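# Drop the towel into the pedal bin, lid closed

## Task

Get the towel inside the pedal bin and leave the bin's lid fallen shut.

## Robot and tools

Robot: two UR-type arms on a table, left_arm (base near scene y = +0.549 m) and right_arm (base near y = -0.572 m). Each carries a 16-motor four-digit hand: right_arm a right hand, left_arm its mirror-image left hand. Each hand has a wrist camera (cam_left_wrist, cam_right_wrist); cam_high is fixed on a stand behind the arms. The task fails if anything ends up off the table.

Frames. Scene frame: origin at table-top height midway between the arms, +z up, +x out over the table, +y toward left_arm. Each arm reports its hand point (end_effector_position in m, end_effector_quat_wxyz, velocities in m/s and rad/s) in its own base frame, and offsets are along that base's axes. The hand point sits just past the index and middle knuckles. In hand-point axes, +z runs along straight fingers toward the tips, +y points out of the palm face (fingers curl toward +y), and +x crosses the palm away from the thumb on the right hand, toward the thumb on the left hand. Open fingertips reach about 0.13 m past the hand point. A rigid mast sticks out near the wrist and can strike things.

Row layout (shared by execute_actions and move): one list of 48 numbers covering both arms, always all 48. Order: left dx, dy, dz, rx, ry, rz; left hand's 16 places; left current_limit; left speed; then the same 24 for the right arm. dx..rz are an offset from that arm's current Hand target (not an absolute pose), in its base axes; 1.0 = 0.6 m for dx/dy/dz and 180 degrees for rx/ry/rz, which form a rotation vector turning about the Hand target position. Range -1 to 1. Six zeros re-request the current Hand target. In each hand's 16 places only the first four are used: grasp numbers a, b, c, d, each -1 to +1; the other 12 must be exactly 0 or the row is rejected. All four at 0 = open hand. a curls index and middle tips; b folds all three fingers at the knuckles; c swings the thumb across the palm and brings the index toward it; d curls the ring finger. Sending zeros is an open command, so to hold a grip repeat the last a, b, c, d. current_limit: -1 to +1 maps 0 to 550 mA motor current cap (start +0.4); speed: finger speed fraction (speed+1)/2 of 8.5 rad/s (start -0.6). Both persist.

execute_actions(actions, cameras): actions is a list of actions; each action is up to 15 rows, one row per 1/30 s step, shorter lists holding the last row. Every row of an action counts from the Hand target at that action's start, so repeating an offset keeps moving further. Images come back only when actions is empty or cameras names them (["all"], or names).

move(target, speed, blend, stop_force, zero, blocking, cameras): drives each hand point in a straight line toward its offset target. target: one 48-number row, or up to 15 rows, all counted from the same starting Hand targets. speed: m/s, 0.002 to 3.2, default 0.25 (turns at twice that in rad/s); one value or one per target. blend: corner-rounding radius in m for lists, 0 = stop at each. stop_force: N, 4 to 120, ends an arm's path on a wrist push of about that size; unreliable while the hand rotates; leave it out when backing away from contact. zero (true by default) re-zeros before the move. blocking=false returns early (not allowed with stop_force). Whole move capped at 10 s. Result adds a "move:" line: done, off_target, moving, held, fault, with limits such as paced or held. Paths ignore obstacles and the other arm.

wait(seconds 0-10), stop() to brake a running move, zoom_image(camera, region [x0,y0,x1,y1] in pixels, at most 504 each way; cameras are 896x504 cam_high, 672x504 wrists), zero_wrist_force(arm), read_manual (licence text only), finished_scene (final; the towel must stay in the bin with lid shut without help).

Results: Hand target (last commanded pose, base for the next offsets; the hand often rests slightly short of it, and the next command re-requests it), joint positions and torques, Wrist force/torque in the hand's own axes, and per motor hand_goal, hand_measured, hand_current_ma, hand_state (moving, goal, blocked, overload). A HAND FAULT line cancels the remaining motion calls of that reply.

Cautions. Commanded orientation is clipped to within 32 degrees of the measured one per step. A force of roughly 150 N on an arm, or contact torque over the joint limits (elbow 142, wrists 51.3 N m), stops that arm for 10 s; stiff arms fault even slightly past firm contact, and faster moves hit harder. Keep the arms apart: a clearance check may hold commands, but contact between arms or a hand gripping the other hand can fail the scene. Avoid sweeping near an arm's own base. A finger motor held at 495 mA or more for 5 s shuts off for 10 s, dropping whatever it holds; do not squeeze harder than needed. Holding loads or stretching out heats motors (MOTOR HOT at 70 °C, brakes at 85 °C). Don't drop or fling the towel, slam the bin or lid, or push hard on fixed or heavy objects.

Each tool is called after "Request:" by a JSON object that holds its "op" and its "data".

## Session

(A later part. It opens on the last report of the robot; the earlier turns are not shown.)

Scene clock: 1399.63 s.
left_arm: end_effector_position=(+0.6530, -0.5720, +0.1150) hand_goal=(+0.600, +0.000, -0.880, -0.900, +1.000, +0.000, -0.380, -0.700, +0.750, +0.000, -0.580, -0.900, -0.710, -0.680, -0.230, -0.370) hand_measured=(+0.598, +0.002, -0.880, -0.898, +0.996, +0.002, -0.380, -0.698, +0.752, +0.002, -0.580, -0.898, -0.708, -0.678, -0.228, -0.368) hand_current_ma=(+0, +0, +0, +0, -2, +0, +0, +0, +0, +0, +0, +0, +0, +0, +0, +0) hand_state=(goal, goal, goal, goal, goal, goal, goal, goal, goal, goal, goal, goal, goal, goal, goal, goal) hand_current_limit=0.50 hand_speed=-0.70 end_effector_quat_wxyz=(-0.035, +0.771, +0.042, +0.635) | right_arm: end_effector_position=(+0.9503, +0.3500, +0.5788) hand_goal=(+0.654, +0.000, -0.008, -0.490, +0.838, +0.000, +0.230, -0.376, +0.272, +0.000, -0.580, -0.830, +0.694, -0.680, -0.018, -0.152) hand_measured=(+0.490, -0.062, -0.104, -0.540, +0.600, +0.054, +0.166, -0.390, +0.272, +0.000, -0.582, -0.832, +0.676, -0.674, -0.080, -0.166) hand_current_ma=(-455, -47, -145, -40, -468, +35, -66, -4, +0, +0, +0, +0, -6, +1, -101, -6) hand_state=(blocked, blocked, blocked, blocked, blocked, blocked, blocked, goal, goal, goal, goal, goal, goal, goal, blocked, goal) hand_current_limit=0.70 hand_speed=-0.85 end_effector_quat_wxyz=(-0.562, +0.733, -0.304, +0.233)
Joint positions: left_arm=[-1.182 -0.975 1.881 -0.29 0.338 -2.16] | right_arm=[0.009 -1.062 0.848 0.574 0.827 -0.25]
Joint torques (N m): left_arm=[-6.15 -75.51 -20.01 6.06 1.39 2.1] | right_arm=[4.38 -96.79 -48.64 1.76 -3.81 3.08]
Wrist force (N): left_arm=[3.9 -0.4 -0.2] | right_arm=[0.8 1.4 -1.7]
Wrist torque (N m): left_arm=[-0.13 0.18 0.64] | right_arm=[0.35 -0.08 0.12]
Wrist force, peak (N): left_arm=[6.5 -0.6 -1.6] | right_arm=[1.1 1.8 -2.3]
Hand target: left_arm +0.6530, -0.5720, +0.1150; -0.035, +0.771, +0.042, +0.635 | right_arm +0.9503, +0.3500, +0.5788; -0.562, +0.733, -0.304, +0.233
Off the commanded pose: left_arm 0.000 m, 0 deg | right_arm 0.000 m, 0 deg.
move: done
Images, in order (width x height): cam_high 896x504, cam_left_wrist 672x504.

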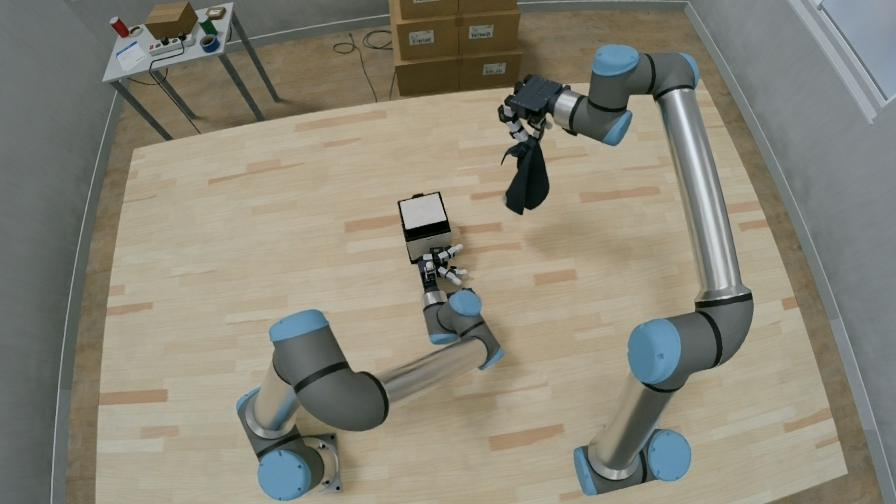

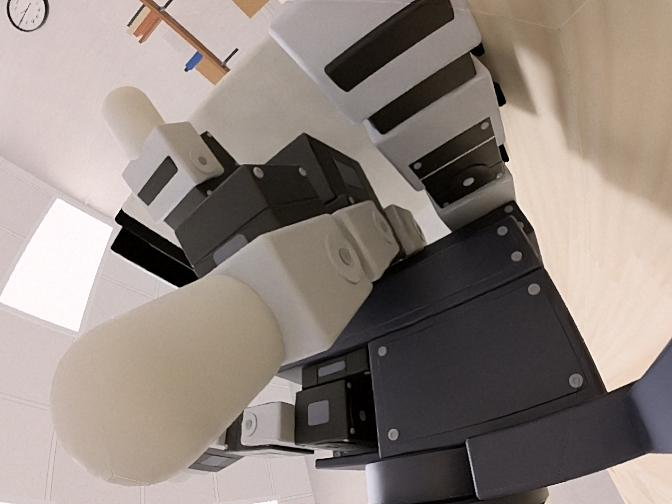

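Request:
{"op": "move", "data": {"target": [0,0,-0.0367,0,0,0, 0,1,0,0,0,0,0,0,0,0,0,0,0,0,0,0,0.5,-0.7, 0,0,0,0,0,0, 0.4,0.85,0.85,0,0,0,0,0,0,0,0,0,0,0,0,0,0.7,-0.85], "speed": 0.02, "stop_force": 25, "cameras": ["cam_high","cam_left_wrist"]}}

Request:
{"op": "zoom_image", "data": {"camera": "cam_high", "region": [380, 150, 520, 310]}}

Scene clock: 1409.23 s.
left_arm: end_effector_position=(+0.6530, -0.5720, +0.1004) hand_goal=(+0.600, +0.000, -0.880, -0.900, +1.000, +0.000, -0.380, -0.700, +0.750, +0.000, -0.580, -0.900, -0.710, -0.680, -0.230, -0.370) hand_measured=(+0.598, +0.002, -0.880, -0.898, +0.996, +0.002, -0.380, -0.698, +0.760, +0.002, -0.580, -0.898, -0.708, -0.678, -0.228, -0.368) hand_current_ma=(+0, +0, +0, +0, -2, +0, +0, +0, +5, +0, +0, +0, +0, +0, +0, +0) hand_state=(goal, goal, goal, goal, goal, goal, goal, goal, goal, goal, goal, goal, goal, goal, goal, goal) hand_current_limit=0.50 hand_speed=-0.70 end_effector_quat_wxyz=(-0.035, +0.771, +0.042, +0.635) | right_arm: end_effector_position=(+0.9503, +0.3500, +0.5788) hand_goal=(+0.654, +0.000, -0.008, -0.490, +0.838, +0.000, +0.230, -0.376, +0.272, +0.000, -0.580, -0.830, +0.694, -0.680, -0.018, -0.152) hand_measured=(+0.490, -0.062, -0.104, -0.540, +0.600, +0.054, +0.166, -0.390, +0.272, +0.000, -0.582, -0.832, +0.676, -0.674, -0.080, -0.166) hand_current_ma=(-455, -47, -145, -40, -468, +35, -66, -4, +0, +0, +0, +0, -6, +1, -101, -6) hand_state=(blocked, blocked, blocked, blocked, blocked, blocked, blocked, goal, goal, goal, goal, goal, goal, goal, blocked, goal) hand_current_limit=0.70 hand_speed=-0.85 end_effector_quat_wxyz=(-0.562, +0.733, -0.304, +0.233)
Joint positions: left_arm=[-1.182 -0.955 1.883 -0.312 0.338 -2.16] | right_arm=[0.009 -1.062 0.848 0.574 0.827 -0.25]
Joint torques (N m): left_arm=[3.82 -53.83 -22.88 5.74 5.06 1.32] | right_arm=[3.81 -93.88 -48.1 2.05 -4.12 3.07]
Wrist force (N): left_arm=[26.9 -4.9 -5.7] | right_arm=[0.6 1.7 -1.8]
Wrist torque (N m): left_arm=[0.21 -0.05 2.13] | right_arm=[0.40 -0.05 0.11]
Wrist force, peak (N): left_arm=[36.6 -7.4 -9.5] | right_arm=[0.7 1.7 -2.3]
Hand target: left_arm +0.6531, -0.5720, +0.1004; -0.035, +0.771, +0.042, +0.635 (not the last commanded pose) | right_arm +0.9503, +0.3500, +0.5788; -0.562, +0.733, -0.304, +0.233
Off the commanded pose: left_arm 0.007 m, 0 deg | right_arm 0.000 m, 0 deg.
move: contact (left_arm)
Images, in order (width x height): cam_high 896x504, cam_left_wrist 672x504.

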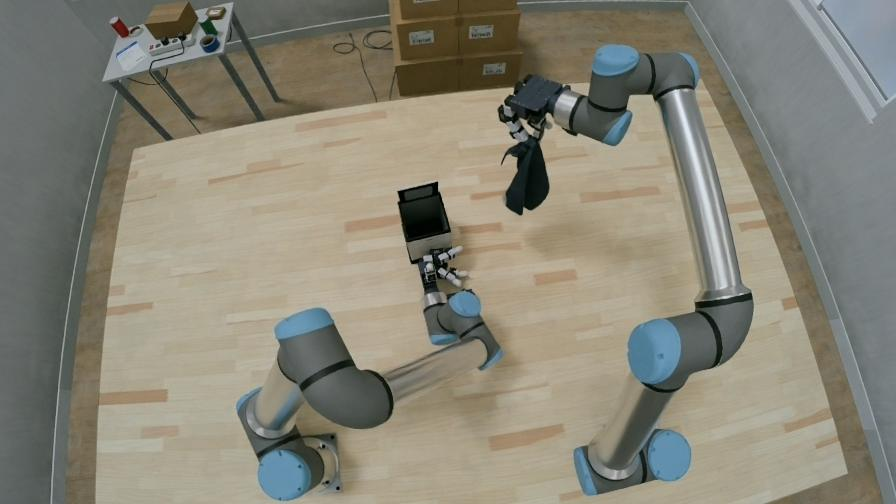

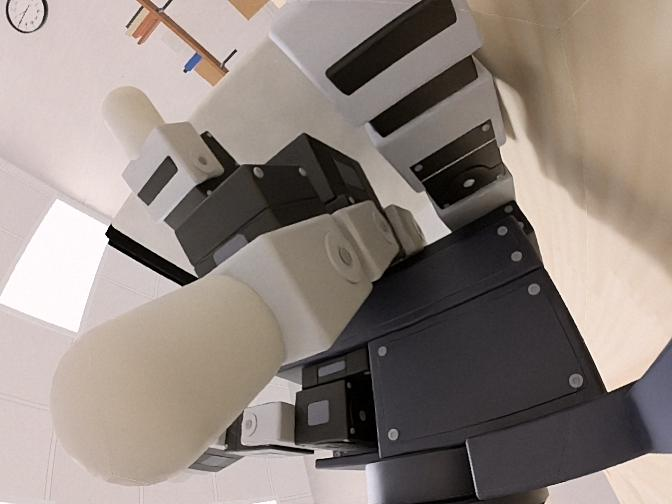

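Scaled by 3.150 from the camera's 896x504 image, which has a finer 1280x720 frame.

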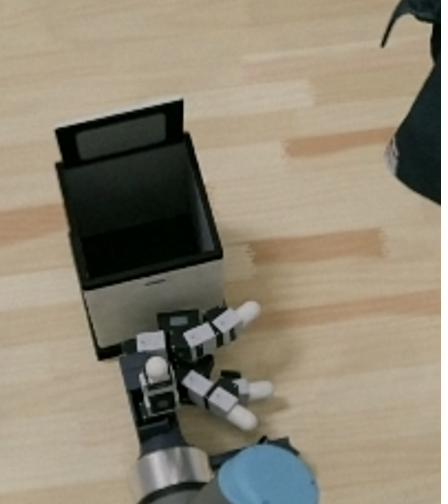

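Request:
{"op": "move", "data": {"target": [[0,0,0,0,0,0, 0,1,0,0,0,0,0,0,0,0,0,0,0,0,0,0,0.5,-0.7, -0.052,-0.052,0.22,0.1768,-0.1768,0, 0.4,0.85,0.85,0,0,0,0,0,0,0,0,0,0,0,0,0,0.7,-0.85],[0,0,0,0,0,0, 0,1,0,0,0,0,0,0,0,0,0,0,0,0,0,0,0.5,-0.7, -0.07,0.3,0.22,0.1768,-0.1768,0, 0.4,0.85,0.85,0,0,0,0,0,0,0,0,0,0,0,0,0,0.7,-0.85]], "speed": 0.15, "blend": 0.03, "cameras": ["all"]}}

Request:
{"op": "zoom_image", "data": {"camera": "cam_high", "region": [370, 60, 570, 300]}}

Scene clock: 1457.47 s.
left_arm: end_effector_position=(+0.6531, -0.5720, +0.1004) hand_goal=(+0.600, +0.000, -0.880, -0.900, +1.000, +0.000, -0.380, -0.700, +0.750, +0.000, -0.580, -0.900, -0.710, -0.680, -0.230, -0.370) hand_measured=(+0.598, +0.002, -0.880, -0.898, +0.996, +0.002, -0.380, -0.698, +0.760, +0.002, -0.580, -0.898, -0.708, -0.678, -0.228, -0.368) hand_current_ma=(+0, +0, +0, +0, -2, +0, +0, +0, +5, +0, +0, +0, +0, +0, +0, +0) hand_state=(goal, goal, goal, goal, goal, goal, goal, goal, goal, goal, goal, goal, goal, goal, goal, goal) hand_current_limit=0.50 hand_speed=-0.70 end_effector_quat_wxyz=(-0.035, +0.771, +0.042, +0.635) | right_arm: end_effector_position=(+0.9084, +0.5300, +0.7107) hand_goal=(+0.654, +0.000, -0.008, -0.490, +0.838, +0.000, +0.230, -0.376, +0.272, +0.000, -0.580, -0.830, +0.694, -0.680, -0.018, -0.152) hand_measured=(+0.502, -0.066, -0.104, -0.540, +0.602, +0.058, +0.166, -0.390, +0.278, +0.000, -0.580, -0.832, +0.680, -0.674, -0.082, -0.166) hand_current_ma=(-389, -55, -145, -40, -467, +43, -66, -4, +1, +0, +0, +0, -4, +1, -109, -6) hand_state=(blocked, blocked, blocked, blocked, blocked, blocked, blocked, goal, goal, goal, goal, goal, goal, goal, blocked, goal) hand_current_limit=0.70 hand_speed=-0.85 end_effector_quat_wxyz=(+0.800, -0.462, +0.191, -0.332)
Joint positions: left_arm=[-1.182 -0.955 1.883 -0.312 0.338 -2.16] | right_arm=[0.206 -1.313 1.336 -0.627 1.077 0.316]
Joint torques (N m): left_arm=[4.8 -49.28 -26.51 5.75 5.08 2.62] | right_arm=[-11.3 -94.81 -37.33 -5.33 -2.83 3.7]
Wrist force (N): left_arm=[27.5 -5.0 -6.0] | right_arm=[0.7 1.2 -1.6]
Wrist torque (N m): left_arm=[0.22 -0.13 2.17] | right_arm=[-0.13 -0.04 0.15]
Wrist force, peak (N): left_arm=[28.0 -5.4 -6.0] | right_arm=[2.2 1.2 -2.6]
Hand target: left_arm +0.6531, -0.5720, +0.1004; -0.035, +0.771, +0.042, +0.635 | right_arm +0.9083, +0.5300, +0.7108; +0.800, -0.462, +0.191, -0.332
Off the commanded pose: left_arm 0.000 m, 0 deg | right_arm 0.000 m, 0 deg.
move: done

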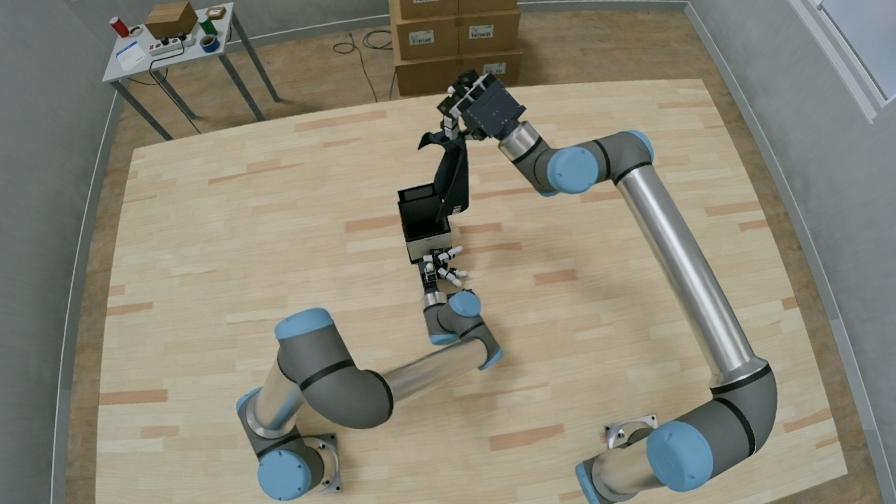

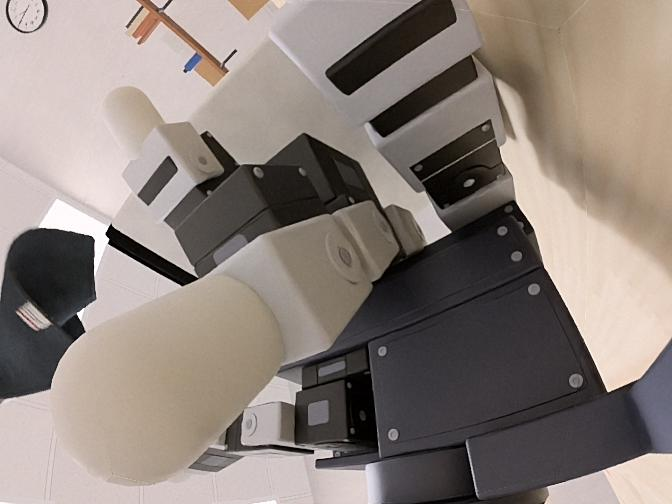

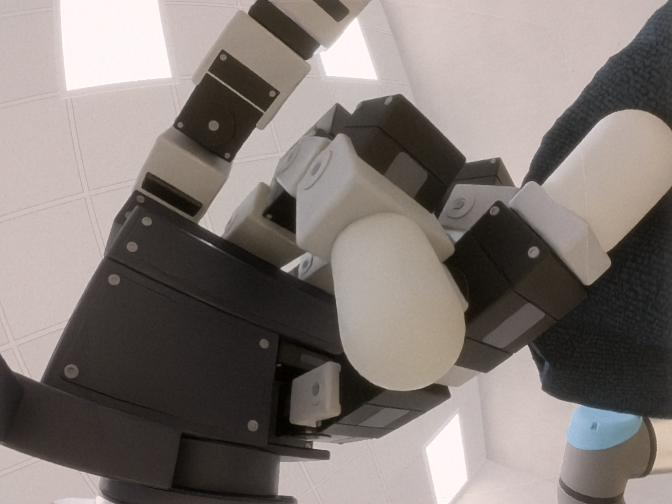

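Scaled by 2.100 from the camera's 896x504 image, which has a finer 1280x720 frame.

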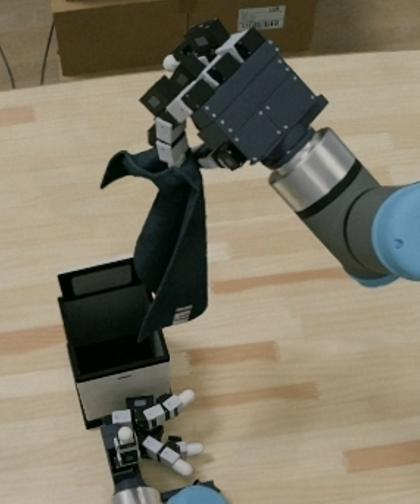

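Request:
{"op": "move", "data": {"target": [[0,0,0,0,0,0, 0,1,0,0,0,0,0,0,0,0,0,0,0,0,0,0,0.5,-0.7, 0,0,0.0667,0,0,0, 0.4,0.85,0.85,0,0,0,0,0,0,0,0,0,0,0,0,0,0.7,-0.85],[0,0,0,0,0,0, 0,1,0,0,0,0,0,0,0,0,0,0,0,0,0,0,0.5,-0.7, 0.0367,0.178,0.0667,0,0,0, 0.4,0.85,0.85,0,0,0,0,0,0,0,0,0,0,0,0,0,0.7,-0.85]], "speed": 0.12, "blend": 0.02, "cameras": ["all"]}}

Request:
{"op": "zoom_image", "data": {"camera": "cam_high", "region": [350, 60, 530, 290]}}

Scene clock: 1487.40 s.
left_arm: end_effector_position=(+0.6531, -0.5720, +0.1004) hand_goal=(+0.600, +0.000, -0.880, -0.900, +1.000, +0.000, -0.380, -0.700, +0.750, +0.000, -0.580, -0.900, -0.710, -0.680, -0.230, -0.370) hand_measured=(+0.598, +0.002, -0.880, -0.898, +0.996, +0.002, -0.380, -0.698, +0.760, +0.002, -0.580, -0.898, -0.708, -0.678, -0.228, -0.368) hand_current_ma=(+0, +0, +0, +0, -2, +0, +0, +0, +5, +0, +0, +0, +0, +0, +0, +0) hand_state=(goal, goal, goal, goal, goal, goal, goal, goal, goal, goal, goal, goal, goal, goal, goal, goal) hand_current_limit=0.50 hand_speed=-0.70 end_effector_quat_wxyz=(-0.035, +0.771, +0.042, +0.635) | right_arm: end_effector_position=(+0.9304, +0.6368, +0.7507) hand_goal=(+0.654, +0.000, -0.008, -0.490, +0.838, +0.000, +0.230, -0.376, +0.272, +0.000, -0.580, -0.830, +0.694, -0.680, -0.018, -0.152) hand_measured=(+0.504, -0.066, -0.104, -0.540, +0.602, +0.058, +0.166, -0.390, +0.278, +0.000, -0.580, -0.832, +0.680, -0.674, -0.082, -0.166) hand_current_ma=(-386, -55, -145, -40, -467, +43, -66, -4, +1, +0, +0, +0, -4, +1, -110, -6) hand_state=(blocked, blocked, blocked, blocked, blocked, blocked, blocked, goal, goal, goal, goal, goal, goal, goal, blocked, goal) hand_current_limit=0.70 hand_speed=-0.85 end_effector_quat_wxyz=(+0.800, -0.462, +0.191, -0.332)
Joint positions: left_arm=[-1.182 -0.955 1.883 -0.312 0.338 -2.16] | right_arm=[0.323 -1.184 1.089 -0.478 1.174 0.243]
Joint torques (N m): left_arm=[4.69 -46.28 -26.41 5.59 4.9 2.65] | right_arm=[-4.55 -98.21 -36.69 -5.29 -3.11 4.56]
Wrist force (N): left_arm=[27.8 -5.1 -5.6] | right_arm=[0.7 0.2 -2.1]
Wrist torque (N m): left_arm=[0.18 -0.16 2.20] | right_arm=[-0.19 -0.04 0.22]
Wrist force, peak (N): left_arm=[27.9 -5.4 -6.0] | right_arm=[0.9 2.6 -2.5]
Hand target: left_arm +0.6531, -0.5720, +0.1004; -0.035, +0.771, +0.042, +0.635 | right_arm +0.9303, +0.6368, +0.7508; +0.800, -0.462, +0.191, -0.332
Off the commanded pose: left_arm 0.000 m, 0 deg | right_arm 0.000 m, 0 deg.
move: done

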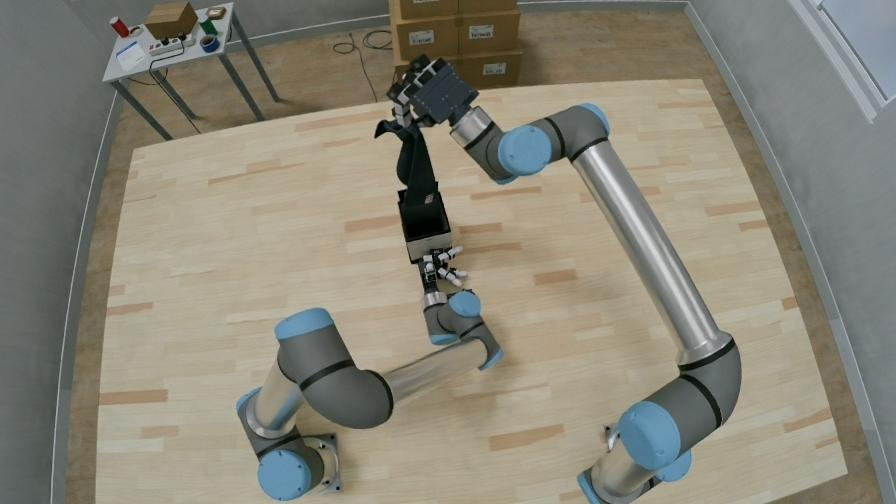

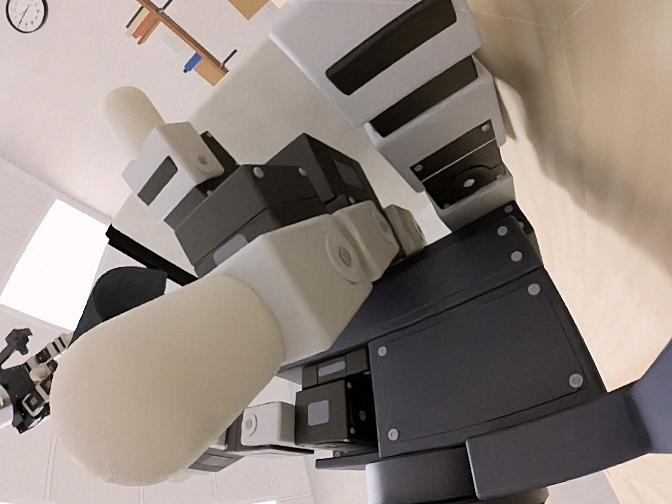

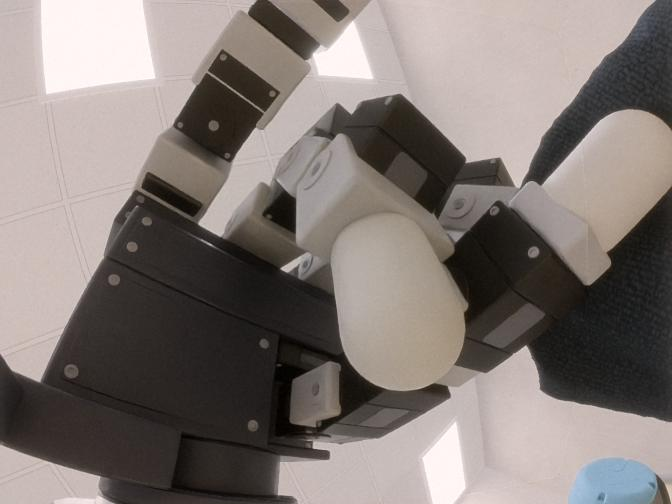

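Scaled by 2.191 from the camera's 896x504 image, which has a finer 1280x720 frame.

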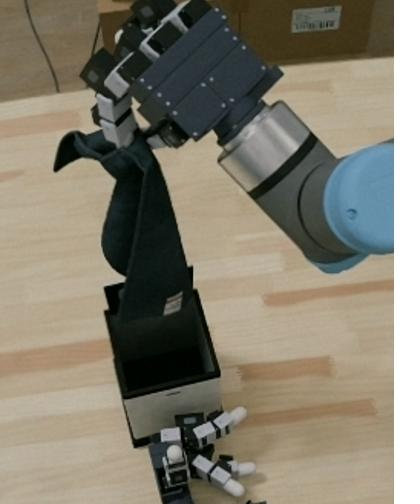

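Request:
{"op": "move", "data": {"target": [0,0,0,0,0,0, 0,1,0,0,0,0,0,0,0,0,0,0,0,0,0,0,0.5,-0.7, -0.025,0,-0.25,0,0,0, 0.4,0.85,0.85,0,0,0,0,0,0,0,0,0,0,0,0,0,0.7,-0.85], "speed": 0.08, "cameras": ["cam_high","cam_left_wrist"]}}

Request:
{"op": "zoom_image", "data": {"camera": "cam_high", "region": [350, 90, 530, 300]}}

Scene clock: 1505.63 s.
left_arm: end_effector_position=(+0.6531, -0.5720, +0.1004) hand_goal=(+0.600, +0.000, -0.880, -0.900, +1.000, +0.000, -0.380, -0.700, +0.750, +0.000, -0.580, -0.900, -0.710, -0.680, -0.230, -0.370) hand_measured=(+0.598, +0.002, -0.880, -0.898, +0.996, +0.002, -0.380, -0.698, +0.760, +0.002, -0.580, -0.898, -0.708, -0.678, -0.228, -0.368) hand_current_ma=(+0, +0, +0, +0, -2, +0, +0, +0, +5, +0, +0, +0, +0, +0, +0, +0) hand_state=(goal, goal, goal, goal, goal, goal, goal, goal, goal, goal, goal, goal, goal, goal, goal, goal) hand_current_limit=0.50 hand_speed=-0.70 end_effector_quat_wxyz=(-0.035, +0.771, +0.042, +0.635) | right_arm: end_effector_position=(+0.9153, +0.6369, +0.6007) hand_goal=(+0.654, +0.000, -0.008, -0.490, +0.838, +0.000, +0.230, -0.376, +0.272, +0.000, -0.580, -0.830, +0.694, -0.680, -0.018, -0.152) hand_measured=(+0.504, -0.066, -0.104, -0.540, +0.602, +0.058, +0.166, -0.390, +0.278, +0.000, -0.580, -0.832, +0.680, -0.674, -0.082, -0.166) hand_current_ma=(-385, -55, -145, -40, -468, +43, -66, -4, +1, +0, +0, +0, -4, +1, -110, -6) hand_state=(blocked, blocked, blocked, blocked, blocked, blocked, blocked, goal, goal, goal, goal, goal, goal, goal, blocked, goal) hand_current_limit=0.70 hand_speed=-0.85 end_effector_quat_wxyz=(+0.800, -0.462, +0.191, -0.332)
Joint positions: left_arm=[-1.182 -0.955 1.883 -0.312 0.338 -2.16] | right_arm=[0.329 -1.196 1.37 -0.745 1.179 0.24]
Joint torques (N m): left_arm=[5.29 -45.2 -26.45 5.08 4.99 2.62] | right_arm=[2.74 -86.52 -53.24 -1.4 3.6 -1.95]
Wrist force (N): left_arm=[27.5 -5.0 -5.9] | right_arm=[0.9 1.0 -1.8]
Wrist torque (N m): left_arm=[0.22 -0.11 2.16] | right_arm=[-0.09 -0.05 0.39]
Wrist force, peak (N): left_arm=[27.8 -5.4 -6.1] | right_arm=[0.8 2.1 -2.6]
Hand target: left_arm +0.6531, -0.5720, +0.1004; -0.035, +0.771, +0.042, +0.635 | right_arm +0.9153, +0.6368, +0.6008; +0.800, -0.462, +0.191, -0.332
Off the commanded pose: left_arm 0.000 m, 0 deg | right_arm 0.000 m, 0 deg.
move: done
Images, in order (width x height): cam_high 896x504, cam_left_wrist 672x504.

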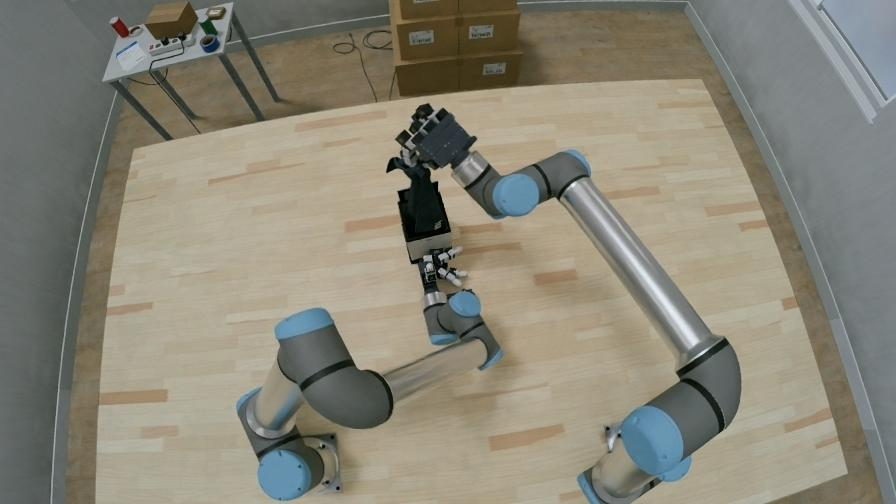

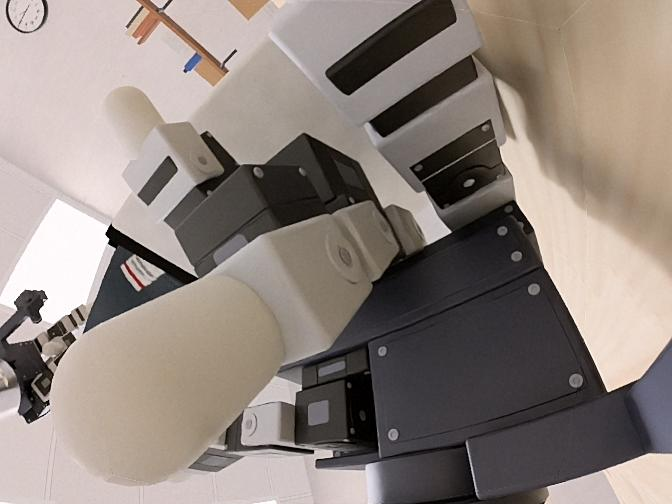

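Scaled by 2.400 from the camera's 896x504 image, which has a finer 1280x720 frame.

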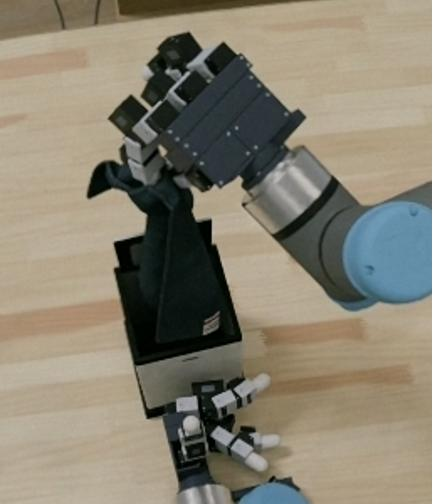

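Request:
{"op": "move", "data": {"target": [0,0,0,0,0,0, 0,1,0,0,0,0,0,0,0,0,0,0,0,0,0,0,0.5,-0.7, -0.032,-0.018,-0.183,0,0,-0.139, 0.4,0.9,0.85,0.8,0,0,0,0,0,0,0,0,0,0,0,0,0.7,-0.85], "speed": 0.08, "cameras": ["cam_high","cam_left_wrist"]}}

Request:
{"op": "zoom_image", "data": {"camera": "cam_high", "region": [360, 120, 520, 300]}}

Scene clock: 1551.60 s.
left_arm: end_effector_position=(+0.6531, -0.5720, +0.1004) hand_goal=(+0.600, +0.000, -0.880, -0.900, +1.000, +0.000, -0.380, -0.700, +0.750, +0.000, -0.580, -0.900, -0.710, -0.680, -0.230, -0.370) hand_measured=(+0.598, +0.002, -0.880, -0.898, +0.996, +0.002, -0.380, -0.698, +0.760, +0.002, -0.580, -0.898, -0.708, -0.678, -0.228, -0.368) hand_current_ma=(+0, +0, +0, +0, -2, +0, +0, +0, +5, +0, +0, +0, +0, +0, +0, +0) hand_state=(goal, goal, goal, goal, goal, goal, goal, goal, goal, goal, goal, goal, goal, goal, goal, goal) hand_current_limit=0.50 hand_speed=-0.70 end_effector_quat_wxyz=(-0.035, +0.771, +0.042, +0.635) | right_arm: end_effector_position=(+0.8961, +0.6261, +0.4907) hand_goal=(+0.642, +0.000, +0.058, -0.500, +0.764, +0.000, +0.240, -0.376, +0.708, +0.000, +0.700, +0.040, +0.694, -0.680, -0.018, -0.162) hand_measured=(+0.504, -0.078, -0.060, -0.540, +0.602, +0.066, +0.168, -0.390, +0.652, +0.000, +0.518, -0.002, +0.684, -0.674, -0.082, -0.168) hand_current_ma=(-328, -75, -213, -26, -443, +53, -80, -4, -57, +0, -467, -30, -2, +1, -112, -1) hand_state=(blocked, blocked, blocked, blocked, blocked, blocked, blocked, goal, blocked, goal, blocked, blocked, goal, goal, blocked, goal) hand_current_limit=0.70 hand_speed=-0.85 end_effector_quat_wxyz=(+0.709, -0.410, +0.287, -0.497)
Joint positions: left_arm=[-1.182 -0.955 1.883 -0.312 0.338 -2.16] | right_arm=[0.454 -1.188 1.553 -0.891 1.662 -0.053]
Joint torques (N m): left_arm=[4.67 -43.36 -26.77 4.64 5.16 2.54] | right_arm=[-8.92 -90.8 -50.06 -1.44 -3.87 3.46]
Wrist force (N): left_arm=[27.3 -5.3 -6.0] | right_arm=[0.6 0.9 -1.7]
Wrist torque (N m): left_arm=[0.18 -0.09 2.15] | right_arm=[-0.03 -0.01 0.11]
Wrist force, peak (N): left_arm=[28.0 -4.9 -6.0] | right_arm=[1.3 1.1 -2.3]
Hand target: left_arm +0.6531, -0.5720, +0.1004; -0.035, +0.771, +0.042, +0.635 | right_arm +0.8961, +0.6260, +0.4910; +0.709, -0.410, +0.287, -0.497
Off the commanded pose: left_arm 0.000 m, 0 deg | right_arm 0.000 m, 0 deg.
move: done
Images, in order (width x height): cam_high 896x504, cam_left_wrist 672x504.

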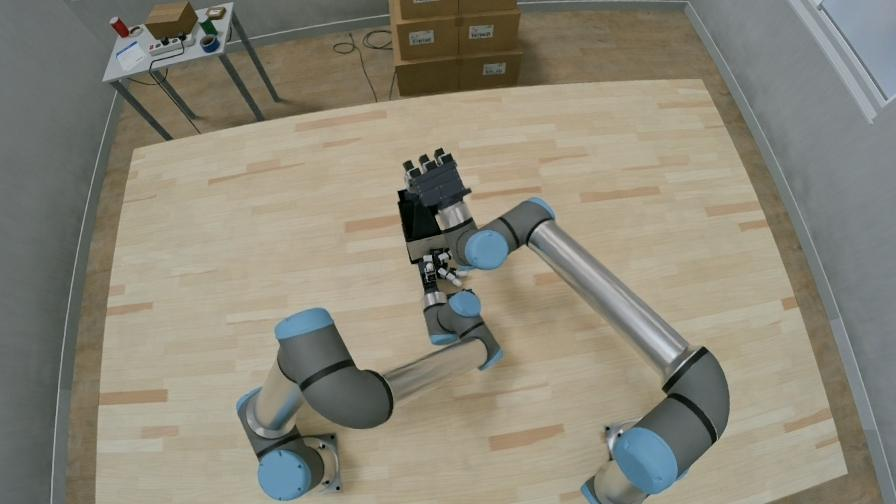

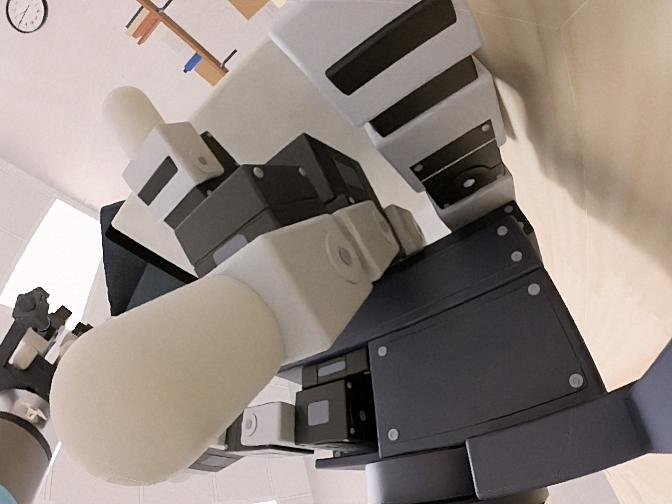

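Scaled by 2.800 from the camera's 896x504 image, which has a finer 1280x720 frame.

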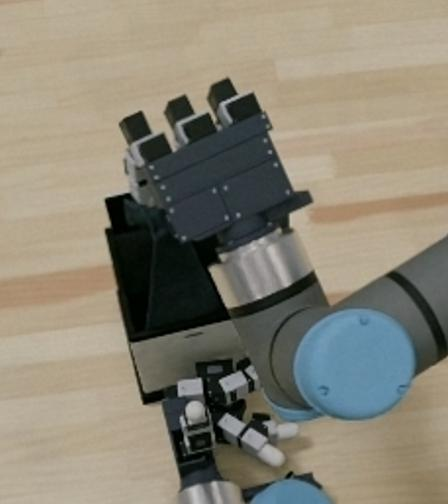

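Request:
{"op": "move", "data": {"target": [0,0,0,0,0,0, 0,1,0,0,0,0,0,0,0,0,0,0,0,0,0,0,0.5,-0.7, 0,0,-0.15,0,0,0, 0.4,0.9,0.85,0.8,0,0,0,0,0,0,0,0,0,0,0,0,0.7,-0.85], "speed": 0.06, "stop_force": 12, "cameras": ["cam_high","cam_left_wrist"]}}

Request:
{"op": "zoom_image", "data": {"camera": "cam_high", "region": [360, 120, 520, 300]}}

Scene clock: 1593.53 s.
left_arm: end_effector_position=(+0.6531, -0.5720, +0.1004) hand_goal=(+0.600, +0.000, -0.880, -0.900, +1.000, +0.000, -0.380, -0.700, +0.750, +0.000, -0.580, -0.900, -0.710, -0.680, -0.230, -0.370) hand_measured=(+0.598, +0.002, -0.880, -0.898, +0.996, +0.002, -0.380, -0.698, +0.760, +0.002, -0.580, -0.898, -0.708, -0.678, -0.228, -0.368) hand_current_ma=(+0, +0, +0, +0, -2, +0, +0, +0, +5, +0, +0, +0, +0, +0, +0, +0) hand_state=(goal, goal, goal, goal, goal, goal, goal, goal, goal, goal, goal, goal, goal, goal, goal, goal) hand_current_limit=0.50 hand_speed=-0.70 end_effector_quat_wxyz=(-0.035, +0.771, +0.042, +0.635) | right_arm: end_effector_position=(+0.8961, +0.6260, +0.4010) hand_goal=(+0.642, +0.000, +0.058, -0.500, +0.764, +0.000, +0.240, -0.376, +0.708, +0.000, +0.700, +0.040, +0.694, -0.680, -0.018, -0.162) hand_measured=(+0.504, -0.078, -0.060, -0.540, +0.602, +0.066, +0.170, -0.390, +0.652, +0.000, +0.518, -0.002, +0.684, -0.672, -0.084, -0.168) hand_current_ma=(-328, -75, -213, -26, -443, +54, -80, -4, -57, +0, -468, -30, -2, +1, -112, -1) hand_state=(blocked, blocked, blocked, blocked, blocked, blocked, blocked, goal, blocked, goal, blocked, blocked, goal, goal, blocked, goal) hand_current_limit=0.70 hand_speed=-0.85 end_effector_quat_wxyz=(+0.709, -0.410, +0.287, -0.497)
Joint positions: left_arm=[-1.182 -0.955 1.883 -0.312 0.338 -2.16] | right_arm=[0.454 -1.126 1.635 -1.035 1.662 -0.053]
Joint torques (N m): left_arm=[5.94 -42.74 -26.49 4.13 5.01 2.63] | right_arm=[-9.02 -98.03 -48.63 -1.71 -3.99 3.49]
Wrist force (N): left_arm=[27.0 -5.0 -5.8] | right_arm=[0.9 0.8 -1.5]
Wrist torque (N m): left_arm=[0.19 -0.08 2.15] | right_arm=[-0.09 -0.05 0.22]
Wrist force, peak (N): left_arm=[27.9 -5.2 -6.1] | right_arm=[1.0 1.7 -1.7]
Hand target: left_arm +0.6531, -0.5720, +0.1004; -0.035, +0.771, +0.042, +0.635 | right_arm +0.8961, +0.6260, +0.4010; +0.709, -0.410, +0.287, -0.497
Off the commanded pose: left_arm 0.000 m, 0 deg | right_arm 0.000 m, 0 deg.
move: done
Images, in order (width x height): cam_high 896x504, cam_left_wrist 672x504.

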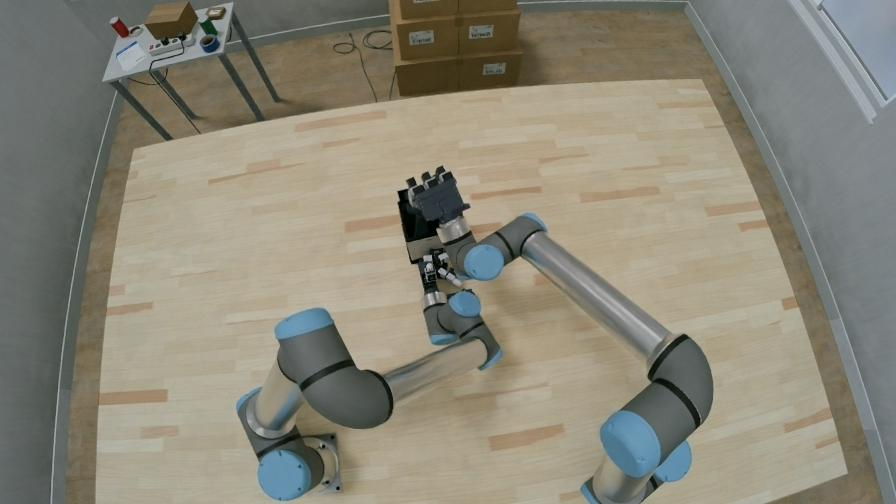

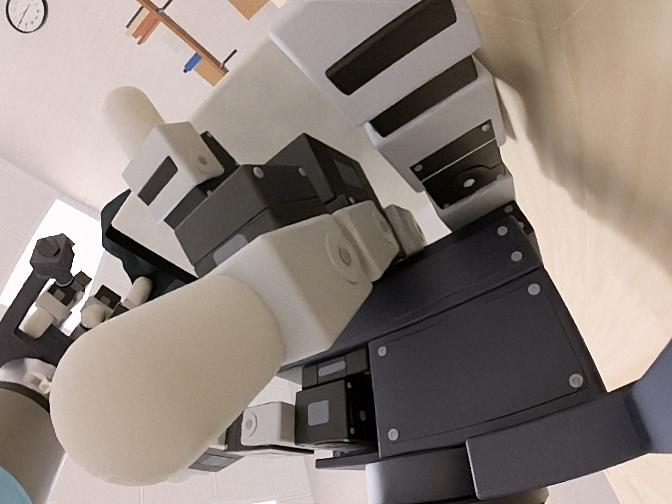

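Scaled by 2.800 from the camera's 896x504 image, which has a finer 1280x720 frame.

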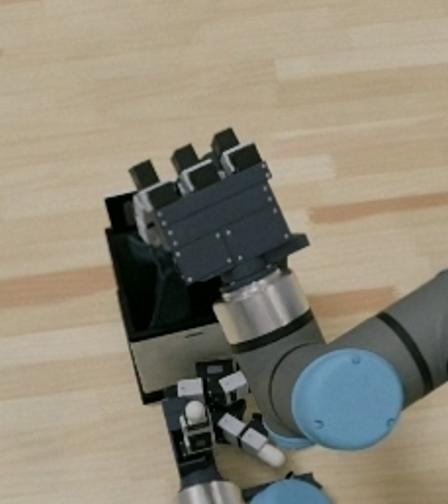

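Request:
{"op": "move", "data": {"target": [0,0,0,0,0,0, 0,1,0,0,0,0,0,0,0,0,0,0,0,0,0,0,0.5,-0.7, -0.01,0,-0.0833,0,0,0, 0.4,0.9,0.85,0.8,0,0,0,0,0,0,0,0,0,0,0,0,0.7,-0.85], "speed": 0.04, "stop_force": 8, "cameras": ["cam_high","cam_left_wrist"]}}

Request:
{"op": "zoom_image", "data": {"camera": "cam_high", "region": [370, 150, 490, 290]}}

Request:
{"op": "zoom_image", "data": {"camera": "cam_left_wrist", "region": [0, 170, 220, 390]}}

Scene clock: 1611.73 s.
left_arm: end_effector_position=(+0.6531, -0.5720, +0.1004) hand_goal=(+0.600, +0.000, -0.880, -0.900, +1.000, +0.000, -0.380, -0.700, +0.750, +0.000, -0.580, -0.900, -0.710, -0.680, -0.230, -0.370) hand_measured=(+0.598, +0.002, -0.880, -0.898, +0.996, +0.002, -0.380, -0.698, +0.760, +0.002, -0.580, -0.898, -0.708, -0.678, -0.228, -0.368) hand_current_ma=(+0, +0, +0, +0, -2, +0, +0, +0, +5, +0, +0, +0, +0, +0, +0, +0) hand_state=(goal, goal, goal, goal, goal, goal, goal, goal, goal, goal, goal, goal, goal, goal, goal, goal) hand_current_limit=0.50 hand_speed=-0.70 end_effector_quat_wxyz=(-0.035, +0.771, +0.042, +0.635) | right_arm: end_effector_position=(+0.8901, +0.6260, +0.3511) hand_goal=(+0.642, +0.000, +0.058, -0.500, +0.764, +0.000, +0.240, -0.376, +0.708, +0.000, +0.700, +0.040, +0.694, -0.680, -0.018, -0.162) hand_measured=(+0.504, -0.078, -0.060, -0.540, +0.602, +0.066, +0.170, -0.390, +0.652, +0.000, +0.518, -0.002, +0.684, -0.672, -0.084, -0.168) hand_current_ma=(-328, -75, -213, -26, -443, +54, -80, -4, -57, +0, -467, -30, -2, +1, -112, -1) hand_state=(blocked, blocked, blocked, blocked, blocked, blocked, blocked, goal, blocked, goal, blocked, blocked, goal, goal, blocked, goal) hand_current_limit=0.70 hand_speed=-0.85 end_effector_quat_wxyz=(+0.709, -0.410, +0.287, -0.497)
Joint positions: left_arm=[-1.182 -0.955 1.883 -0.312 0.338 -2.16] | right_arm=[0.457 -1.09 1.681 -1.117 1.665 -0.055]
Joint torques (N m): left_arm=[3.9 -43.66 -26.45 3.86 4.94 2.63] | right_arm=[-0.82 -100.99 -47.93 -1.51 0.9 -1.6]
Wrist force (N): left_arm=[27.0 -4.8 -5.7] | right_arm=[0.7 0.9 -1.6]
Wrist torque (N m): left_arm=[0.20 -0.08 2.15] | right_arm=[-0.07 0.00 0.40]
Wrist force, peak (N): left_arm=[27.8 -5.5 -6.0] | right_arm=[0.7 1.4 -2.1]
Hand target: left_arm +0.6531, -0.5720, +0.1004; -0.035, +0.771, +0.042, +0.635 | right_arm +0.8901, +0.6260, +0.3511; +0.709, -0.410, +0.287, -0.497
Off the commanded pose: left_arm 0.000 m, 0 deg | right_arm 0.000 m, 0 deg.
move: done
Images, in order (width x height): cam_high 896x504, cam_left_wrist 672x504.

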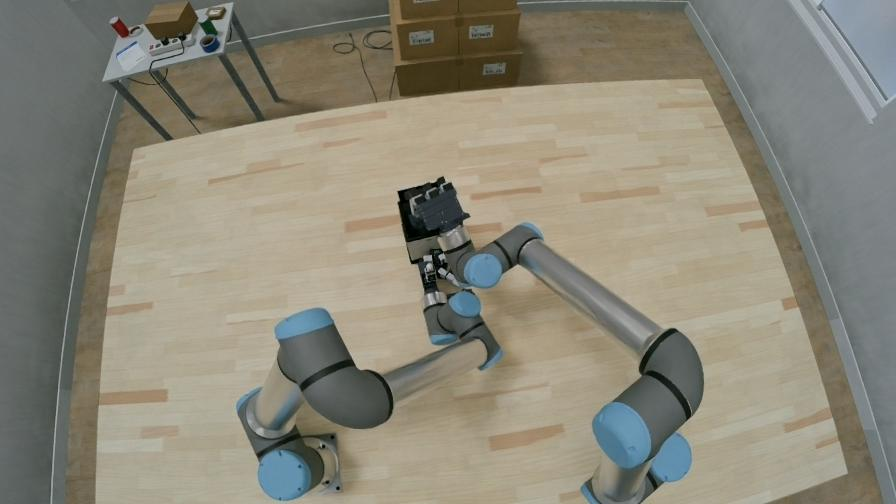

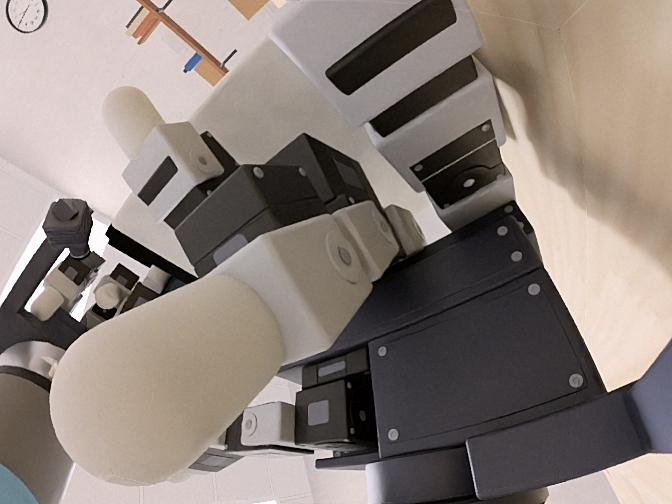

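Scaled by 3.600 from the camera's 896x504 image, which has a finer 1280x720 frame.

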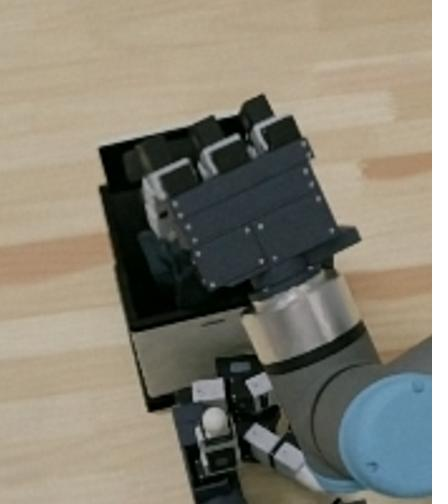

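Scaled by 2.291 from the camera's 672x504 image, which has a finer 960x720 frame.

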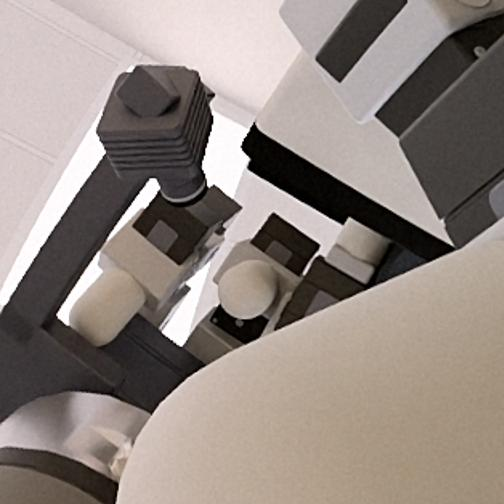

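Request:
{"op": "move", "data": {"target": [0,0,0,0,0,0, 0,1,0,0,0,0,0,0,0,0,0,0,0,0,0,0,0.5,-0.7, 0,0.017,-0.045,0,0,0, 0.4,0.9,0.85,0.8,0,0,0,0,0,0,0,0,0,0,0,0,0.7,-0.85], "speed": 0.03, "stop_force": 8, "cameras": ["cam_high","cam_left_wrist"]}}

Request:
{"op": "zoom_image", "data": {"camera": "cam_high", "region": [370, 150, 490, 290]}}

Request:
{"op": "zoom_image", "data": {"camera": "cam_left_wrist", "region": [0, 170, 220, 390]}}

Scene clock: 1641.50 s.
left_arm: end_effector_position=(+0.6531, -0.5720, +0.1004) hand_goal=(+0.600, +0.000, -0.880, -0.900, +1.000, +0.000, -0.380, -0.700, +0.750, +0.000, -0.580, -0.900, -0.710, -0.680, -0.230, -0.370) hand_measured=(+0.598, +0.002, -0.880, -0.898, +0.996, +0.002, -0.380, -0.698, +0.758, +0.002, -0.580, -0.898, -0.708, -0.678, -0.228, -0.368) hand_current_ma=(+0, +0, +0, +0, -2, +0, +0, +0, +3, +0, +0, +0, +0, +0, +0, +0) hand_state=(goal, goal, goal, goal, goal, goal, goal, goal, goal, goal, goal, goal, goal, goal, goal, goal) hand_current_limit=0.50 hand_speed=-0.70 end_effector_quat_wxyz=(-0.035, +0.771, +0.042, +0.635) | right_arm: end_effector_position=(+0.8901, +0.6344, +0.3288) hand_goal=(+0.642, +0.000, +0.058, -0.500, +0.764, +0.000, +0.240, -0.376, +0.708, +0.000, +0.700, +0.040, +0.694, -0.680, -0.018, -0.162) hand_measured=(+0.504, -0.078, -0.060, -0.540, +0.602, +0.066, +0.170, -0.390, +0.652, +0.000, +0.518, -0.002, +0.684, -0.672, -0.084, -0.168) hand_current_ma=(-328, -75, -212, -26, -443, +54, -80, -4, -57, +0, -467, -30, -2, +1, -112, -1) hand_state=(blocked, blocked, blocked, blocked, blocked, blocked, blocked, goal, blocked, goal, blocked, blocked, goal, goal, blocked, goal) hand_current_limit=0.70 hand_speed=-0.85 end_effector_quat_wxyz=(+0.709, -0.410, +0.287, -0.497)
Joint positions: left_arm=[-1.182 -0.955 1.883 -0.312 0.338 -2.16] | right_arm=[0.466 -1.062 1.684 -1.148 1.673 -0.059]
Joint torques (N m): left_arm=[4.64 -44.01 -26.31 3.96 4.8 2.67] | right_arm=[-4.73 -100.08 -39.71 -5.08 -4.03 4.19]
Wrist force (N): left_arm=[26.8 -5.8 -7.0] | right_arm=[5.8 -0.1 -1.1]
Wrist torque (N m): left_arm=[0.22 -0.17 2.16] | right_arm=[-0.17 -0.78 -0.16]
Wrist force, peak (N): left_arm=[27.9 -6.2 -6.2] | right_arm=[15.3 -13.9 3.8]
Hand target: left_arm +0.6531, -0.5720, +0.1004; -0.035, +0.771, +0.042, +0.635 | right_arm +0.8901, +0.6344, +0.3288; +0.709, -0.410, +0.287, -0.497 (not the last commanded pose)
Off the commanded pose: left_arm 0.000 m, 0 deg | right_arm 0.005 m, 0 deg.
move: contact (right_arm)
Images, in order (width x height): cam_high 896x504, cam_left_wrist 672x504.

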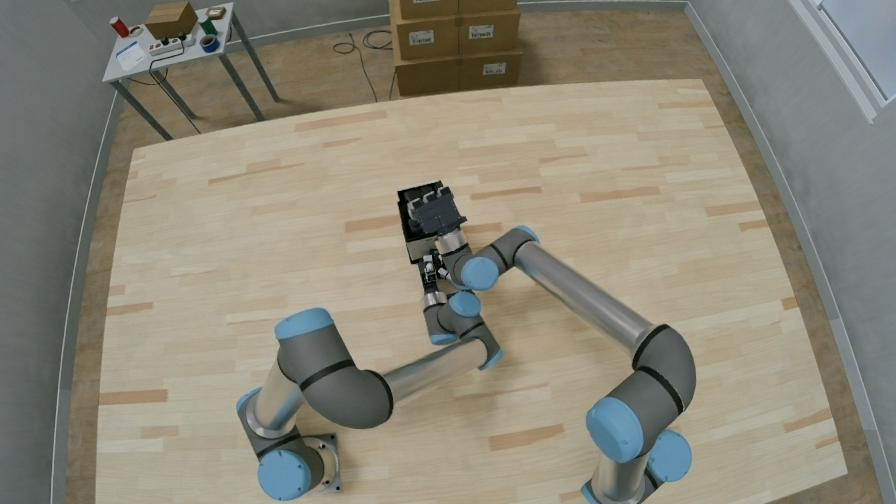

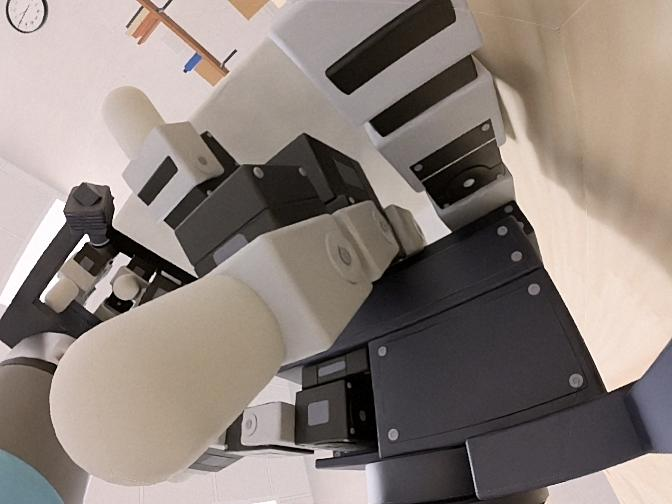

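Scaled by 3.600 from the camera's 896x504 image, which has a finer 1280x720 frame.

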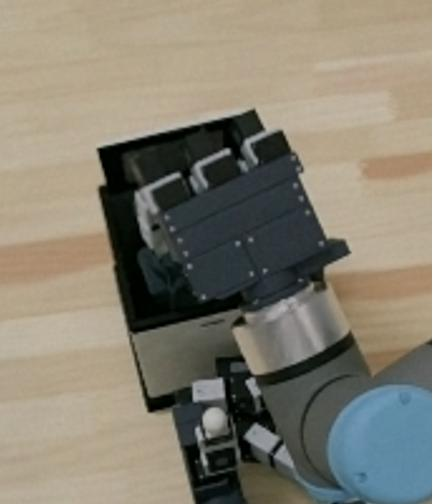

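Scaled by 2.291 from the camera's 672x504 image, which has a finer 960x720 frame.

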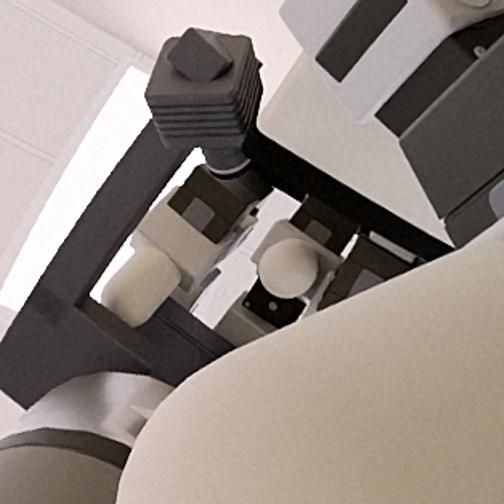

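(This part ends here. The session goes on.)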